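# Pull the cap off the thick marker

## Task

Remove the cap from the fat marker so that marker and cap are separated.

## Robot and tools

Robot: two UR-type arms, left_arm and right_arm, each ending in a 16-motor, four-digit hand (index, middle, ring, thumb). right_arm has a right hand; left_arm has its mirror image, a left hand. Nominal bases: left_arm at (+0.006, +0.336, 0) m, right_arm at (0, -0.443, 0) m, both near facing +x.

Scene frame: origin on the table top, halfway between the nominal bases; +x out over the table, +y toward left_arm, +z up. Reported positions (metres), quaternions (wxyz) and velocities (m/s, rad/s) use this frame and can be off by a few centimetres.

Hand point axes (right hand; the left hand mirrors it, its +x pointing toward the thumb): +z runs along straight fingers toward the tips, +y points out of the palm face, +x goes across the palm away from the thumb. Straight fingertips end about 0.156 m beyond the hand point along +z. A rigid mast sticks out near the wrist on the palm side and can strike things.

The 48-number row, used by execute_actions and move: one flat list for both arms, every value within [-1, 1]. Numbers 1-6: left_arm dx, dy, dz, rx, ry, rz. Numbers 7-22: left hand motor goals in this order: index_mcp, index_abd, index_pip, index_dip, middle_mcp, middle_abd, middle_pip, middle_dip, ring_mcp, ring_abd, ring_pip, ring_dip, thumb_cmc, thumb_axl, thumb_mcp, thumb_ipl. Number 23: left current_limit. Number 24: left speed. Numbers 25-48 repeat this layout for right_arm.

Pose numbers are offsets, not poses. They are measured along the scene axes, counted from the arm's Hand target as it stood when the action or move began, and the arm rotates about that target's position. Scale: 1.0 equals 0.6 m of travel or 180 degrees; rx, ry, rz form a single rotation vector. All six at 0 asks for the current Hand target again. Sending the same offset twice moves the arm twice as far. Each commanded orientation is clipped to within 32 degrees of the measured one.

Hand numbers are absolute goal angles, scaled linearly between each hinge's two stops; lower values curl the finger. Straight values: _mcp +0.75, _abd 0.00, _pip +0.58, _dip +0.70, thumb_cmc +0.71, thumb_axl +0.68, thumb_mcp +0.23, thumb_ipl +0.17. A 0 is a real goal. To leave a hand unchanged, send back its reported hand_goal, hand_current_limit and hand_speed. current_limit maps -1..+1 onto 0..550 mA; speed gives (speed+1)/2 of 8.5 rad/s. They start at +0.4 and -0.6 and persist until changed.

execute_actions: actions is a list of actions. Each action is a list of up to 15 rows, one row per 1/30 s step; a shorter action keeps its last row until step 15. All rows of an action count from the action's starting Hand target. cameras lists the views to return.

move: target is one row or up to 15 rows; every row's offsets count from the same starting Hand targets. speed is the top path speed in m/s, 0.002 to 3.6, default 0.25; rotation runs up to twice that in rad/s. It can be one value or one per target. blend is a corner radius in m; 0 means stop at each target. stop_force, 3 to 120 N, ends an arm's path once its wrist sensor feels that much push; the arm then backs off slightly but keeps some pressure. Do not use stop_force when pulling away from a contact or while the hand turns. zero (default true) re-zeroes the sensor first. blocking=false returns early and cannot be combined with stop_force. Moves last between 0.5 and 10 s and do not avoid obstacles. The result adds a 'move:' line giving the ending (done, off_target, moving, held, fault) and any limits (paced = clipped, held = steps withheld).

wait: seconds 0 to 10, holding the last commands. stop: brakes a running move. zoom_image: camera plus region [x0, y0, x1, y1] in pixels, at most 504 by 504, taken from that camera's newest image. zero_wrist_force: arm, left_arm or right_arm. read_manual only gives licence texts. finished_scene ends the scene for good.

Cameras: cam_head_left, cam_head_right, cam_high, cam_left_wrist, cam_right_wrist, each 896x504.

Result lines: Hand target, which is where the next offsets start; end_effector_position and quaternion; joint positions, velocities and torques; Wrist force and torque in the hand's own axes, plus the peak since the last reading; hand_goal, hand_measured, hand_current_ma and hand_state (moving, goal, blocked, overload). An arm can come to rest short of its Hand target; send the missing distance as an offset.

Things to avoid: knocking anything off the table, or leaving it off the table, fails the task. Do not drop or fling parts, or hit fixed objects hard. The arms are stiff, so aiming even slightly past a firm contact can trigger a fault stop. Any contact near 150 N, or a joint load limit (26.6 N m at the wrists), stops the arm for 10 s. A hand must not grip the other hand's fingers, and presses between the arms can end the scene. A hand motor held at 495 mA or more for 5 s shuts down; hot motors (MOTOR HOT line, 85 °C) brake the arm. Keep the paths of the arms clear of their own bases. After a HAND FAULT line, the later motion calls in that same reply are skipped.

Each tool is called after "Request:" as name(argument=value, ...) on one line, values as JSON.

## Session

Request:
execute_actions(actions=[])

Scene clock: 0.00 s.
left_arm: end_effector_position=(+0.2647, +0.6803, +0.1133) hand_goal=(+0.754, +0.000, +0.576, +0.696, +0.754, +0.000, +0.576, +0.696, +0.754, +0.000, +0.576, +0.696, +0.714, +0.678, +0.226, +0.168) hand_measured=(+0.754, +0.000, +0.576, +0.696, +0.754, +0.000, +0.576, +0.696, +0.754, +0.000, +0.576, +0.696, +0.714, +0.678, +0.226, +0.168) hand_current_ma=(+0, +0, +0, +0, +0, +0, +0, +0, +0, +0, +0, +0, +0, +0, +0, +0) hand_state=(goal, goal, goal, goal, goal, goal, goal, goal, goal, goal, goal, goal, goal, goal, goal, goal) hand_current_limit=0.40 hand_speed=-0.60 end_effector_quat_wxyz=(+0.310, -0.544, +0.779, +0.016) | right_arm: end_effector_position=(+0.7322, -0.0292, +0.1356) hand_goal=(+0.754, +0.000, +0.576, +0.696, +0.754, +0.000, +0.576, +0.696, +0.754, +0.000, +0.576, +0.696, +0.714, +0.678, +0.226, +0.168) hand_measured=(+0.754, +0.000, +0.576, +0.696, +0.754, +0.000, +0.576, +0.696, +0.754, +0.000, +0.576, +0.696, +0.714, +0.678, +0.226, +0.168) hand_current_ma=(+0, +0, +0, +0, +0, +0, +0, +0, +0, +0, +0, +0, +0, +0, +0, +0) hand_state=(goal, goal, goal, goal, goal, goal, goal, goal, goal, goal, goal, goal, goal, goal, goal, goal) hand_current_limit=0.40 hand_speed=-0.60 end_effector_quat_wxyz=(+0.015, +0.505, +0.847, -0.165)
Joint positions: left_arm=[4.423 -1.51 -2.513 -0.137 1.248 -1.655] | right_arm=[0.416 -0.697 0.796 -1.408 -1.78 -0.032]
Joint velocities: within noise
Joint torques (N m): no reading
Motor temperatures (°C): left_arm=[33 35 35 44 41 45] | right_arm=[35 36 41 48 45 36]
Wrist force (N): no reading
Wrist torque (N m): no reading
Wrist force, peak (N): no reading
Hand target: left_arm +0.2647, +0.6803, +0.1133; +0.310, -0.544, +0.779, +0.016 | right_arm +0.7322, -0.0292, +0.1356; +0.015, +0.505, +0.847, -0.165

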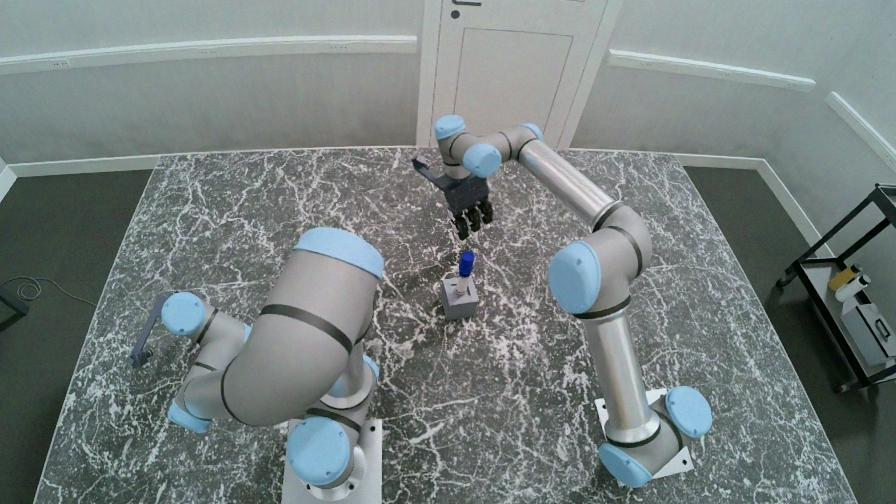

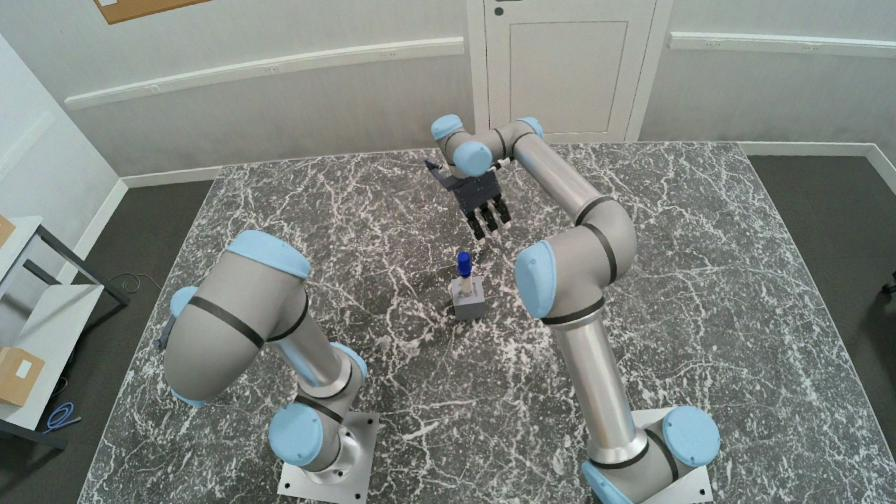

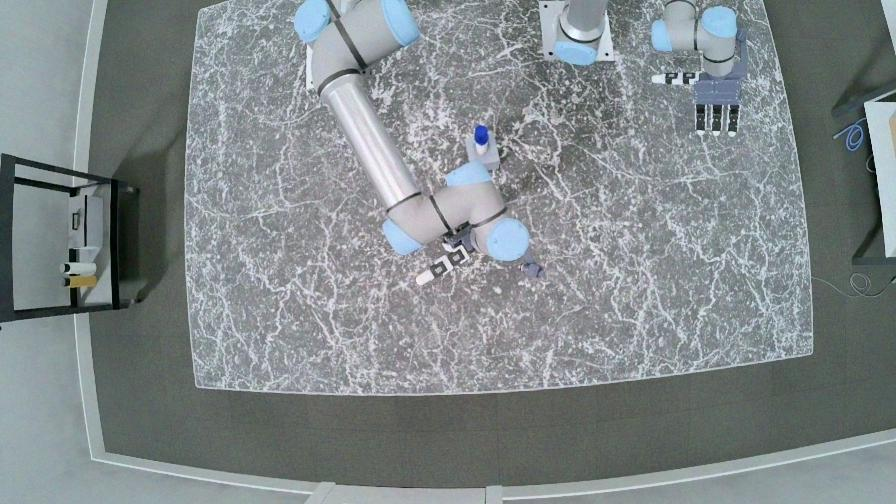

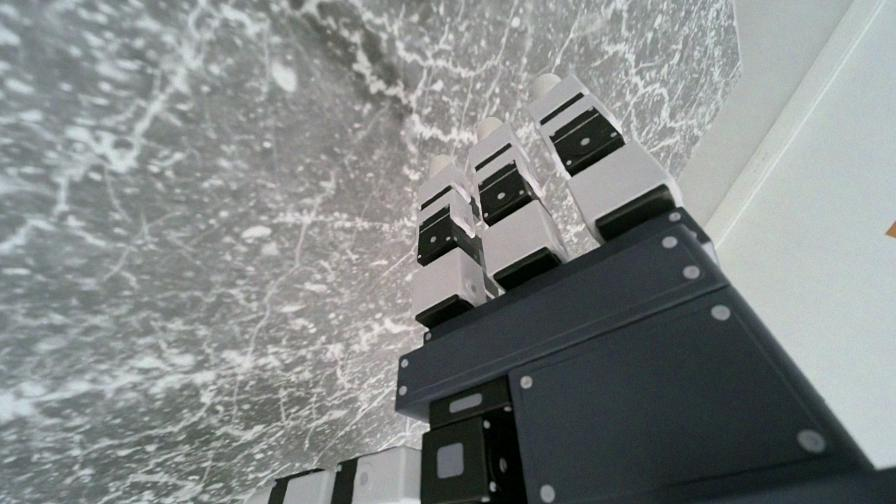

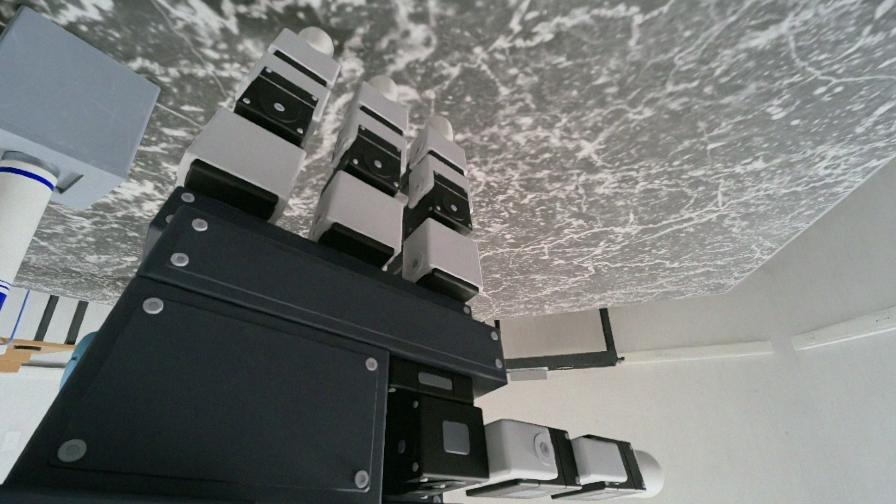

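Request:
zoom_image(camera="cam_head_left", region=[420, 230, 510, 330])

Request:
zoom_image(camera="cam_head_right", region=[420, 230, 510, 330])

Request:
zoom_image(camera="cam_high", region=[430, 100, 530, 200])

Request:
zoom_image(camera="cam_right_wrist", region=[0, 0, 240, 400])

Scaled by 5.040 from the camera's 896x504 image, which has a finer 1280x720 frame.

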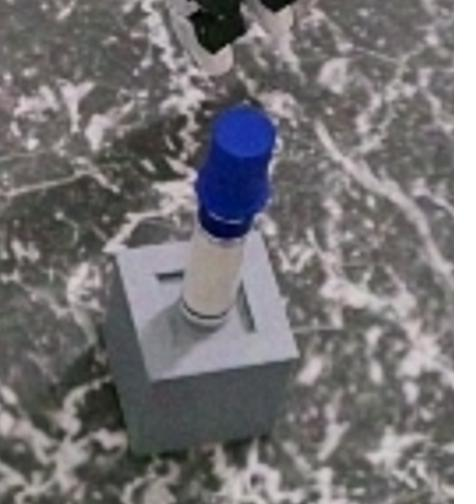

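Scaled by 5.040 from the camera's 896x504 image, which has a finer 1280x720 frame.

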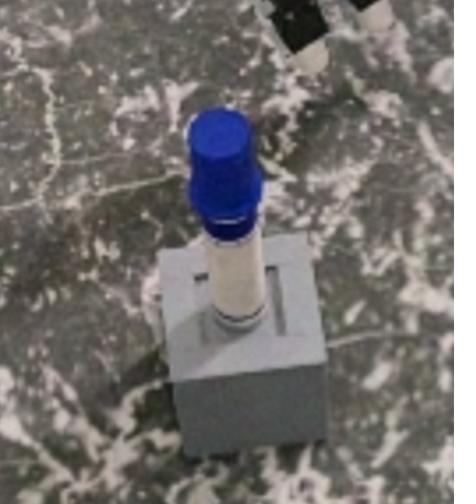

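Scaled by 5.040 from the camera's 896x504 image, which has a finer 1280x720 frame.

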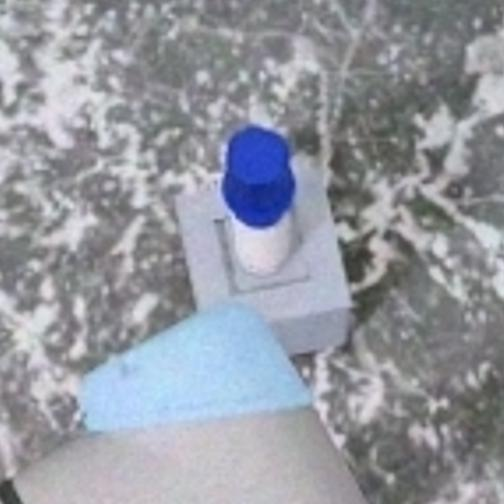

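Scaled by 1.260 from the camera's 896x504 image, which has a finer 1280x720 frame.

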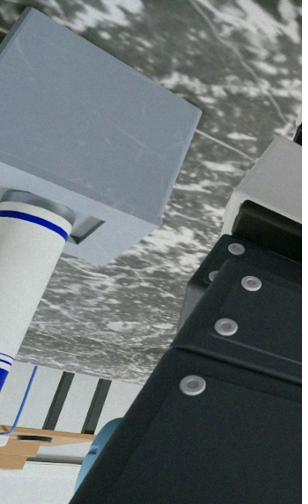

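Request:
move(target=[[0,0,0,0,0,0,0.754,0,0.576,0.696,0.754,0,0.576,0.696,0.754,0,0.576,0.696,0.714,0.678,0.226,0.168,0.4,-0.6, 0,0,0.5,0,0,0,0.754,0,0.576,0.696,0.754,0,0.576,0.696,0.754,0,0.576,0.696,0.714,0.678,0.226,0.168,0.4,-0.6],[0,0,0,0,0,0,0.754,0,0.576,0.696,0.754,0,0.576,0.696,0.754,0,0.576,0.696,0.714,0.678,0.226,0.168,0.4,-0.6, -0.217,-0.367,0.475,0.294,-0.04,-0.15,0.754,0,0.576,0.696,0.754,0,0.576,0.696,0.754,0,0.576,0.696,0.714,0.678,0.226,0.168,0.4,-0.6]], speed=0.35, blend=0.05, cameras=["cam_head_left", "cam_high", "cam_right_wrist"])

Scene clock: 200.63 s.
left_arm: end_effector_position=(+0.2647, +0.6803, +0.1133) hand_goal=(+0.754, +0.000, +0.576, +0.696, +0.754, +0.000, +0.576, +0.696, +0.754, +0.000, +0.576, +0.696, +0.714, +0.678, +0.226, +0.168) hand_measured=(+0.752, +0.000, +0.576, +0.696, +0.752, +0.000, +0.576, +0.696, +0.752, +0.000, +0.576, +0.696, +0.714, +0.678, +0.224, +0.168) hand_current_ma=(-1, +0, +0, +0, -1, +0, +0, +0, -1, +0, +0, +0, +0, +0, -1, +0) hand_state=(goal, goal, goal, goal, goal, goal, goal, goal, goal, goal, goal, goal, goal, goal, goal, goal) hand_current_limit=0.40 hand_speed=-0.60 end_effector_quat_wxyz=(+0.310, -0.544, +0.779, +0.016) | right_arm: end_effector_position=(+0.6020, -0.2494, +0.4206) hand_goal=(+0.754, +0.000, +0.576, +0.696, +0.754, +0.000, +0.576, +0.696, +0.754, +0.000, +0.576, +0.696, +0.714, +0.678, +0.226, +0.168) hand_measured=(+0.752, +0.000, +0.576, +0.696, +0.752, +0.000, +0.576, +0.696, +0.752, +0.000, +0.576, +0.696, +0.714, +0.678, +0.224, +0.168) hand_current_ma=(-1, +0, +0, +0, -1, +0, +0, +0, -1, +0, +0, +0, +0, +0, -2, +0) hand_state=(goal, goal, goal, goal, goal, goal, goal, goal, goal, goal, goal, goal, goal, goal, goal, goal) hand_current_limit=0.40 hand_speed=-0.60 end_effector_quat_wxyz=(-0.196, +0.645, +0.692, +0.257)
Joint positions: left_arm=[4.423 -1.51 -2.513 -0.137 1.248 -1.655] | right_arm=[-0.15 -1.578 1.521 -1.489 -0.912 -0.211]
Joint torques (N m): left_arm=[-0.16 13.35 16.84 2.77 -0.79 0.24] | right_arm=[-7.59 -29.26 -13 -4.17 4.2 1.48]
Wrist force (N): left_arm=[-0.1 -0.2 -0.2] | right_arm=[1.9 1.6 1.3]
Wrist torque (N m): left_arm=[-0.01 0.01 0.00] | right_arm=[0.03 -0.08 0.17]
Wrist force, peak (N): left_arm=[-0.5 -0.4 0.4] | right_arm=[2.3 1.4 1.4]
Hand target: left_arm +0.2647, +0.6803, +0.1133; +0.310, -0.544, +0.779, +0.016 | right_arm +0.6020, -0.2494, +0.4206; -0.196, +0.645, +0.692, +0.257
Off the commanded pose: left_arm 0.000 m, 0 deg | right_arm 0.000 m, 0 deg.
elbow stopped short (right arm): the move would have taken joint 3 (elbow) straighter than the controller allows.
move: done
Images, in order (width x height): cam_head_left 896x504, cam_high 896x504, cam_right_wrist 896x504.

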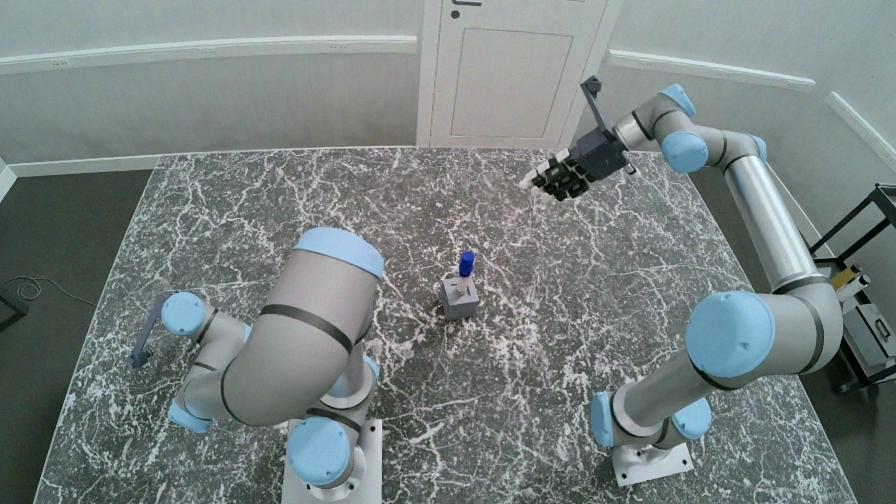

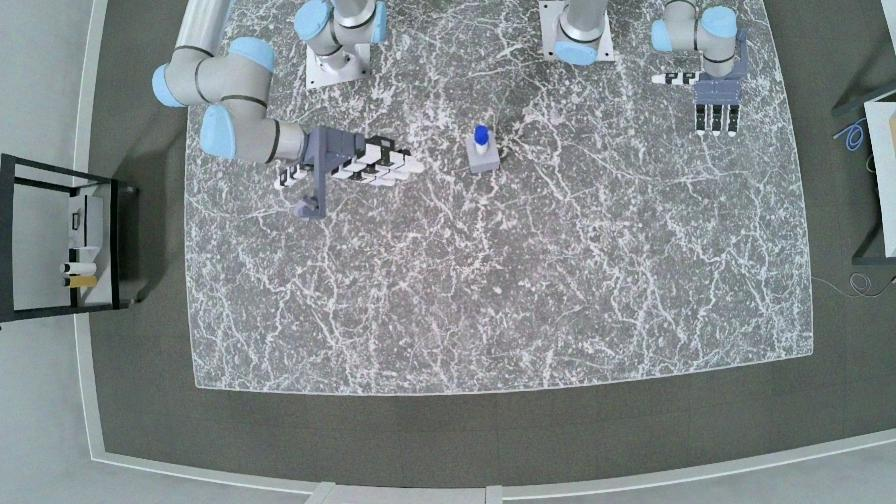

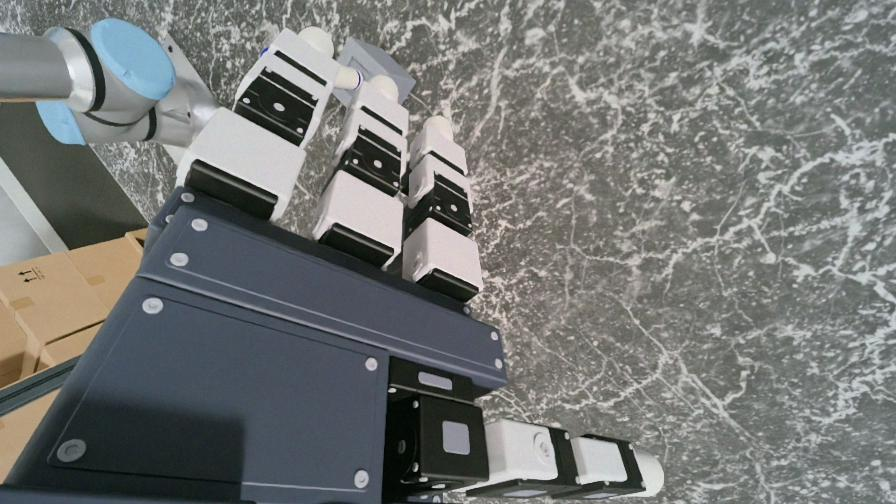

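Request:
move(target=[0,0,0,0,0,0,0.754,0,0.576,0.696,0.754,0,0.576,0.696,0.754,0,0.576,0.696,0.714,0.678,0.226,0.168,0.4,-0.6, -0.37,0.05,-0.233,0.294,-0.04,-0.15,0.754,0,0.576,0.696,0.754,0,0.576,0.696,0.754,0,0.576,0.696,-0.57,0.678,0.226,0.168,0.4,-0.6], speed=0.35, cameras=["cam_head_left", "cam_head_right", "cam_high", "cam_right_wrist"])

Scene clock: 214.67 s.
left_arm: end_effector_position=(+0.2647, +0.6803, +0.1133) hand_goal=(+0.754, +0.000, +0.576, +0.696, +0.754, +0.000, +0.576, +0.696, +0.754, +0.000, +0.576, +0.696, +0.714, +0.678, +0.226, +0.168) hand_measured=(+0.752, +0.000, +0.576, +0.696, +0.752, +0.000, +0.576, +0.696, +0.752, +0.000, +0.576, +0.696, +0.714, +0.678, +0.224, +0.168) hand_current_ma=(-1, +0, +0, +0, -1, +0, +0, +0, -1, +0, +0, +0, +0, +0, -1, +0) hand_state=(goal, goal, goal, goal, goal, goal, goal, goal, goal, goal, goal, goal, goal, goal, goal, goal) hand_current_limit=0.40 hand_speed=-0.60 end_effector_quat_wxyz=(+0.310, -0.544, +0.779, +0.016) | right_arm: end_effector_position=(+0.3793, -0.2207, +0.2808) hand_goal=(+0.754, +0.000, +0.576, +0.696, +0.754, +0.000, +0.576, +0.696, +0.754, +0.000, +0.576, +0.696, -0.570, +0.678, +0.226, +0.168) hand_measured=(+0.752, +0.002, +0.576, +0.696, +0.752, +0.002, +0.576, +0.696, +0.752, +0.002, +0.576, +0.696, -0.548, +0.678, +0.224, +0.168) hand_current_ma=(-1, +0, +0, +0, -1, +0, +0, +0, -1, +0, +0, +0, +25, +0, -1, +0) hand_state=(goal, goal, goal, goal, goal, goal, goal, goal, goal, goal, goal, goal, blocked, goal, goal, goal) hand_current_limit=0.40 hand_speed=-0.60 end_effector_quat_wxyz=(-0.380, +0.598, +0.377, +0.597)
Joint positions: left_arm=[4.423 -1.51 -2.513 -0.137 1.248 -1.655] | right_arm=[-0.461 -2.286 2.794 -2.189 0.001 0.114]
Joint torques (N m): left_arm=[-0.67 14.13 16.65 2.84 -0.86 0.21] | right_arm=[-7.97 1.47 -10.68 -1.52 4.36 1.58]
Wrist force (N): left_arm=[-0.5 -0.1 0.1] | right_arm=[3.7 0.6 2.9]
Wrist torque (N m): left_arm=[-0.02 0.06 -0.04] | right_arm=[-0.23 -0.19 0.32]
Wrist force, peak (N): left_arm=[-0.4 -0.5 0.2] | right_arm=[3.8 0.5 3.0]
Hand target: left_arm +0.2647, +0.6803, +0.1133; +0.310, -0.544, +0.779, +0.016 | right_arm +0.3800, -0.2194, +0.2808; -0.355, +0.613, +0.353, +0.611
Off the commanded pose: left_arm 0.000 m, 0 deg | right_arm 0.001 m, 5 deg.
move: off_target (right_arm)
Images, in order (width x height): cam_head_left 896x504, cam_head_right 896x504, cam_high 896x504, cam_right_wrist 896x504.

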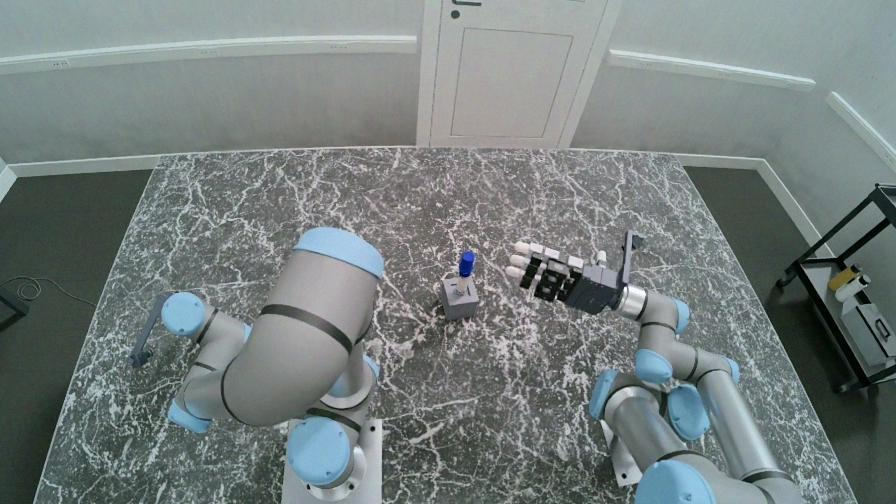

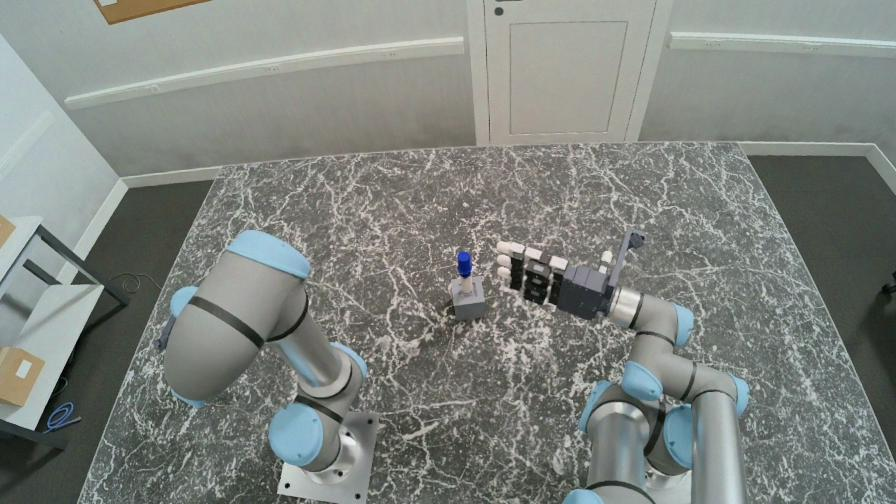

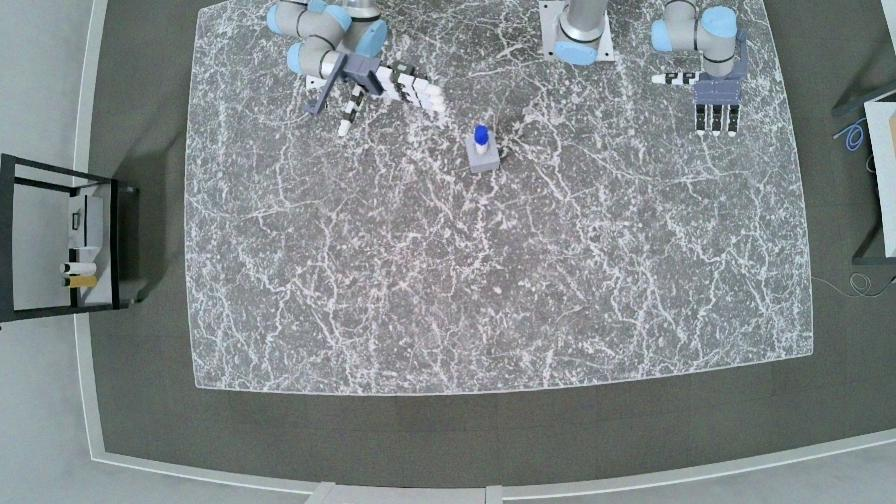

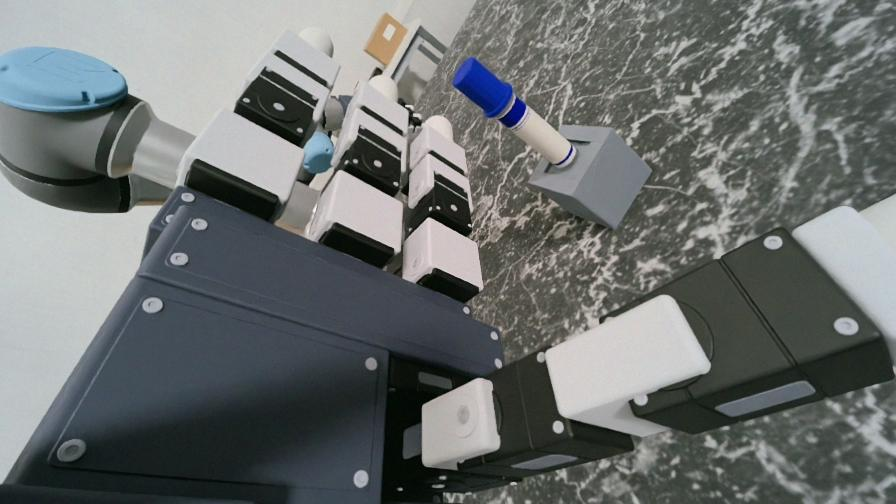

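Request:
zoom_image(camera="cam_right_wrist", region=[430, 40, 670, 240])

Request:
zoom_image(camera="cam_head_left", region=[420, 230, 510, 330])

Scaled by 2.100 from the camera's 896x504 image, which has a finer 1280x720 frame.

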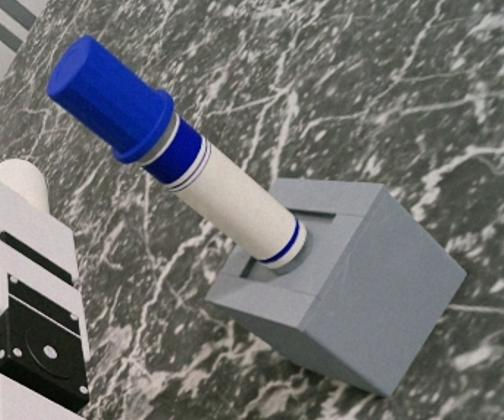

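Scaled by 5.040 from the camera's 896x504 image, which has a finer 1280x720 frame.

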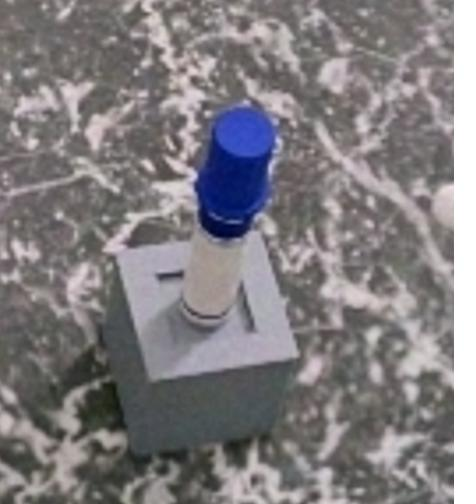

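Request:
move(target=[[0,0,0,0,0,0,0.754,0,0.576,0.696,0.754,0,0.576,0.696,0.754,0,0.576,0.696,0.714,0.678,0.226,0.168,0.4,-0.6, 0.067,0.083,0.083,-0.32,-0.383,0,0.754,0,0.576,0.696,0.754,0,0.576,0.696,0.754,0,0.576,0.696,-0.57,0.678,0.226,0.168,0.4,-0.6],[0,0,0,0,0,0,0.754,0,0.576,0.696,0.754,0,0.576,0.696,0.754,0,0.576,0.696,0.714,0.678,0.226,0.168,0.4,-0.6, 0.107,0.267,0.033,-0.6428,-0.766,0,0.754,0,0.576,0.696,0.754,0,0.576,0.696,0.754,0,0.576,0.696,-0.57,0.678,0.226,0.168,0.4,-0.6]], speed=0.4, blend=0.02, cameras=["cam_head_left", "cam_head_right", "cam_high", "cam_right_wrist"])

Scene clock: 442.20 s.
left_arm: end_effector_position=(+0.2647, +0.6803, +0.1133) hand_goal=(+0.754, +0.000, +0.576, +0.696, +0.754, +0.000, +0.576, +0.696, +0.754, +0.000, +0.576, +0.696, +0.714, +0.678, +0.226, +0.168) hand_measured=(+0.752, +0.000, +0.576, +0.696, +0.752, +0.000, +0.576, +0.696, +0.752, +0.000, +0.576, +0.696, +0.714, +0.678, +0.224, +0.168) hand_current_ma=(-1, +0, +0, +0, -1, +0, +0, +0, -1, +0, +0, +0, +0, +0, -1, +0) hand_state=(goal, goal, goal, goal, goal, goal, goal, goal, goal, goal, goal, goal, goal, goal, goal, goal) hand_current_limit=0.40 hand_speed=-0.60 end_effector_quat_wxyz=(+0.310, -0.544, +0.779, +0.016) | right_arm: end_effector_position=(+0.4442, -0.0592, +0.3006) hand_goal=(+0.754, +0.000, +0.576, +0.696, +0.754, +0.000, +0.576, +0.696, +0.754, +0.000, +0.576, +0.696, -0.570, +0.678, +0.226, +0.168) hand_measured=(+0.756, -0.002, +0.576, +0.696, +0.756, -0.002, +0.576, +0.696, +0.756, -0.002, +0.576, +0.696, -0.578, +0.678, +0.224, +0.168) hand_current_ma=(+1, +0, +0, +0, +1, +0, +0, +0, +1, +0, +0, +0, -5, +0, -1, +0) hand_state=(goal, goal, goal, goal, goal, goal, goal, goal, goal, goal, goal, goal, goal, goal, goal, goal) hand_current_limit=0.40 hand_speed=-0.60 end_effector_quat_wxyz=(+0.664, -0.240, +0.665, +0.242)
Joint positions: left_arm=[4.423 -1.51 -2.513 -0.137 1.248 -1.655] | right_arm=[0.095 -1.1 2.287 -4.328 -0.989 -1.567]
Joint torques (N m): left_arm=[-0.18 14.2 16.71 2.82 -0.95 0.21] | right_arm=[6.9 -34.99 -18.55 -0.2 -2.34 -1.62]
Wrist force (N): left_arm=[-0.3 -0.5 0.1] | right_arm=[-2.0 -1.3 0.3]
Wrist torque (N m): left_arm=[-0.09 0.04 -0.02] | right_arm=[-0.24 0.29 -0.25]
Wrist force, peak (N): left_arm=[-0.3 -0.6 -0.3] | right_arm=[3.3 2.0 3.3]
Hand target: left_arm +0.2647, +0.6803, +0.1133; +0.310, -0.544, +0.779, +0.016 | right_arm +0.4442, -0.0592, +0.3006; +0.664, -0.240, +0.665, +0.242
Off the commanded pose: left_arm 0.000 m, 0 deg | right_arm 0.000 m, 0 deg.
move: done
Images, in order (width x height): cam_head_left 896x504, cam_head_right 896x504, cam_high 896x504, cam_right_wrist 896x504.

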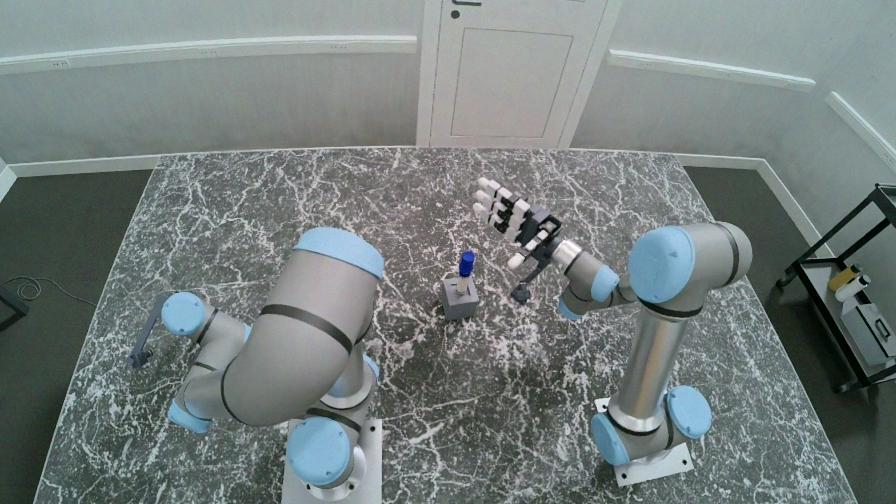

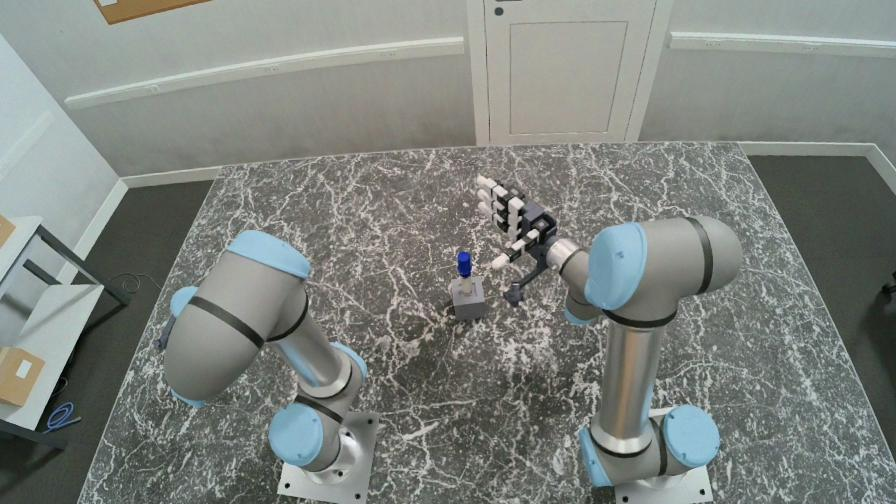

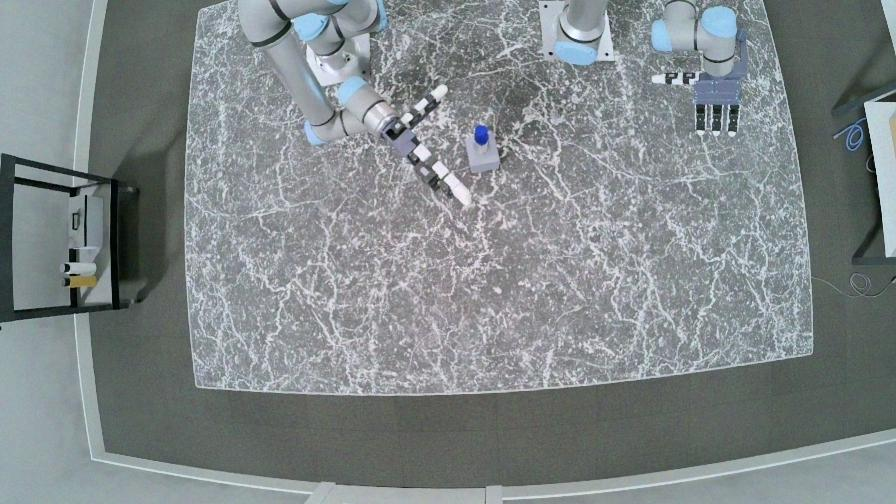

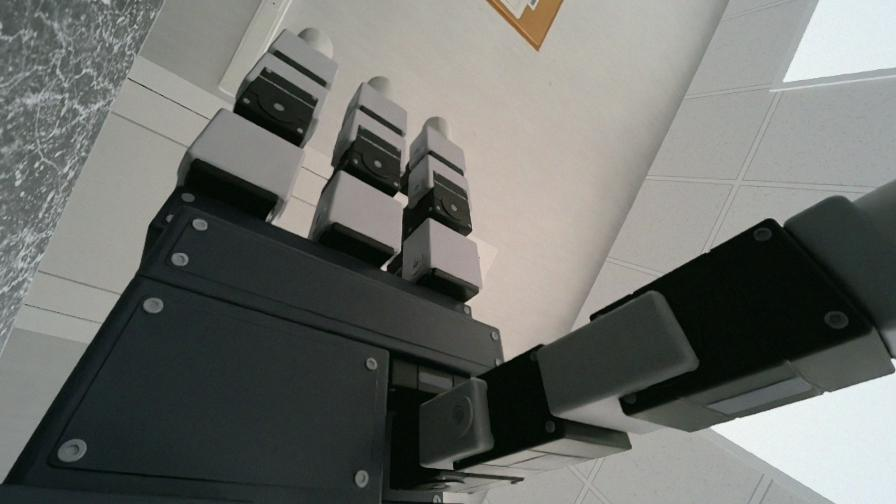

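Request:
move(target=[0,0,0,0,0,0,0.754,0,0.576,0.696,0.754,0,0.576,0.696,0.754,0,0.576,0.696,0.714,0.678,0.226,0.168,0.4,-0.6, 0,0.015,-0.179,0,0,0,0.754,0,0.576,0.696,0.754,0,0.576,0.696,0.754,0,0.576,0.696,-0.57,0.678,0.226,0.168,0.4,-0.6], speed=0.15, cameras=["cam_head_left", "cam_head_right", "cam_high", "cam_right_wrist"])

Request:
zoom_image(camera="cam_head_left", region=[420, 180, 600, 330])

Request:
zoom_image(camera="cam_head_right", region=[420, 180, 600, 330])

Request:
zoom_image(camera="cam_high", region=[380, 80, 530, 220])

Scene clock: 456.27 s.
left_arm: end_effector_position=(+0.2647, +0.6803, +0.1133) hand_goal=(+0.754, +0.000, +0.576, +0.696, +0.754, +0.000, +0.576, +0.696, +0.754, +0.000, +0.576, +0.696, +0.714, +0.678, +0.226, +0.168) hand_measured=(+0.752, +0.000, +0.576, +0.696, +0.752, +0.000, +0.576, +0.696, +0.752, +0.000, +0.576, +0.696, +0.714, +0.678, +0.224, +0.168) hand_current_ma=(-1, +0, +0, +0, -1, +0, +0, +0, -1, +0, +0, +0, +0, +0, -1, +0) hand_state=(goal, goal, goal, goal, goal, goal, goal, goal, goal, goal, goal, goal, goal, goal, goal, goal) hand_current_limit=0.40 hand_speed=-0.60 end_effector_quat_wxyz=(+0.310, -0.544, +0.779, +0.016) | right_arm: end_effector_position=(+0.4441, -0.0502, +0.1932) hand_goal=(+0.754, +0.000, +0.576, +0.696, +0.754, +0.000, +0.576, +0.696, +0.754, +0.000, +0.576, +0.696, -0.570, +0.678, +0.226, +0.168) hand_measured=(+0.756, -0.002, +0.576, +0.696, +0.756, -0.002, +0.576, +0.696, +0.756, -0.002, +0.576, +0.696, -0.578, +0.678, +0.224, +0.168) hand_current_ma=(+1, +0, +0, +0, +1, -1, +0, +0, +1, +0, +0, +0, -6, +0, -1, +0) hand_state=(goal, goal, goal, goal, goal, goal, goal, goal, goal, goal, goal, goal, goal, goal, goal, goal) hand_current_limit=0.40 hand_speed=-0.60 end_effector_quat_wxyz=(+0.664, -0.240, +0.665, +0.242)
Joint positions: left_arm=[4.423 -1.51 -2.513 -0.137 1.248 -1.655] | right_arm=[0.121 -0.777 2.242 -4.607 -1.015 -1.567]
Joint torques (N m): left_arm=[-0.46 14.55 16.41 2.95 -0.93 0.25] | right_arm=[7.63 -24.45 -12.56 -3.36 -2.24 1.7]
Wrist force (N): left_arm=[-0.4 -0.3 -0.2] | right_arm=[-2.1 -1.3 0.6]
Wrist torque (N m): left_arm=[-0.02 0.04 -0.03] | right_arm=[-0.26 0.29 -0.37]
Wrist force, peak (N): left_arm=[-0.5 -0.4 -0.1] | right_arm=[-3.1 -1.3 0.5]
Hand target: left_arm +0.2647, +0.6803, +0.1133; +0.310, -0.544, +0.779, +0.016 | right_arm +0.4442, -0.0502, +0.1932; +0.664, -0.240, +0.665, +0.242
Off the commanded pose: left_arm 0.000 m, 0 deg | right_arm 0.000 m, 0 deg.
move: done
Images, in order (width x height): cam_head_left 896x504, cam_head_right 896x504, cam_high 896x504, cam_right_wrist 896x504.

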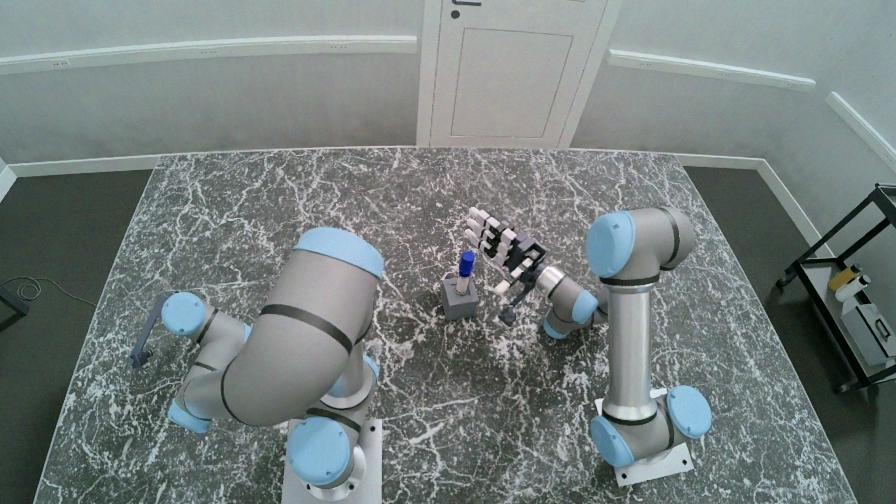

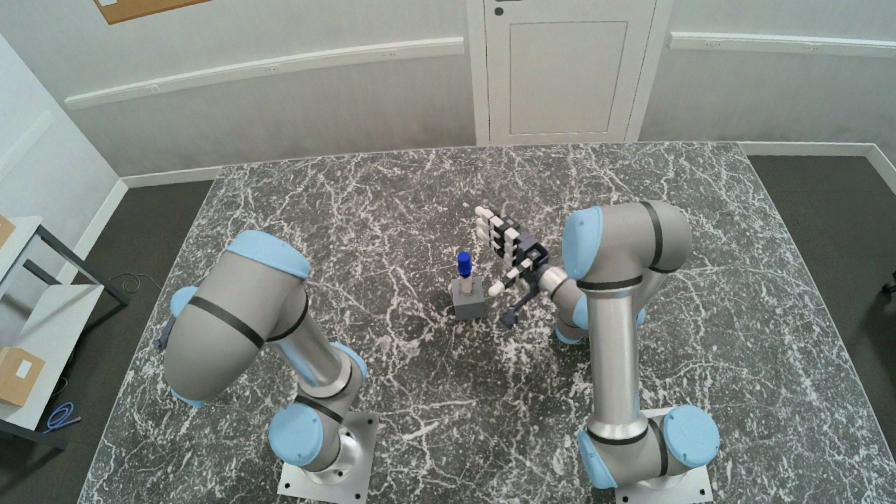

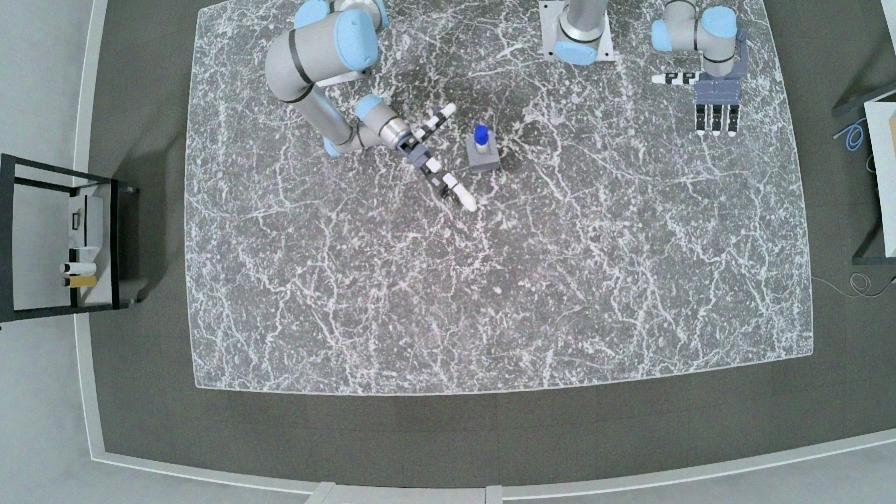

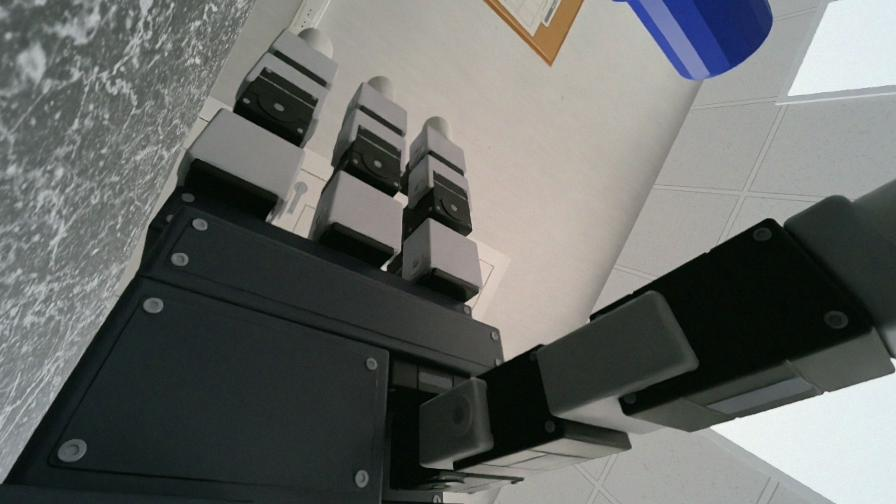

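Scaled by 2.800 from the camera's 896x504 image, which has a finer 1280x720 frame.

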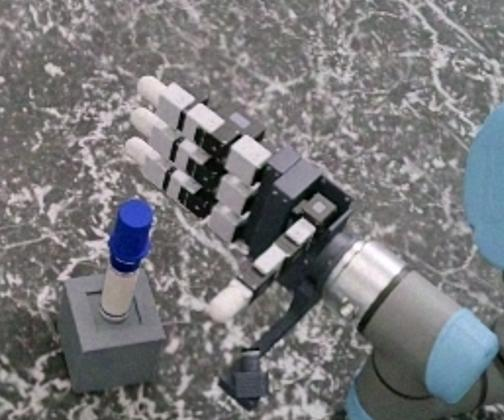

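Scaled by 2.800 from the camera's 896x504 image, which has a finer 1280x720 frame.

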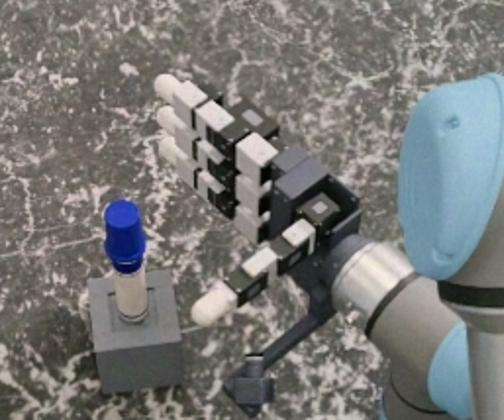

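Scaled by 3.360 from the camera's 896x504 image, which has a finer 1280x720 frame.

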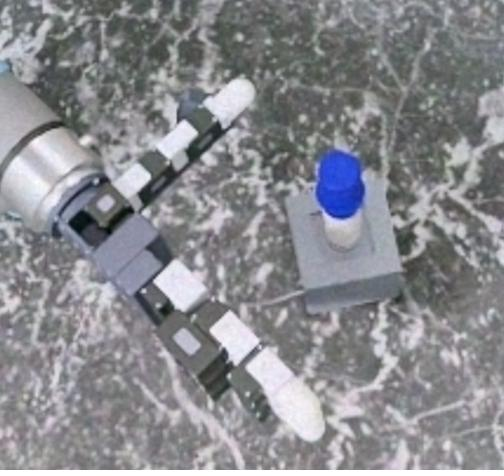

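Request:
zoom_image(camera="cam_right_wrist", region=[590, 0, 810, 120])

Scaled by 2.291 from the camera's 896x504 image, which has a finer 1280x720 frame.

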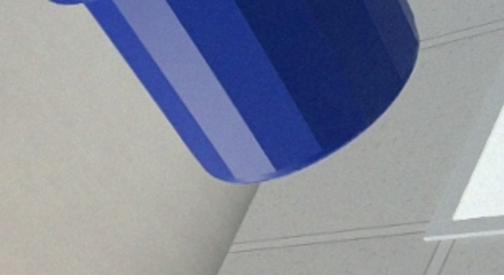

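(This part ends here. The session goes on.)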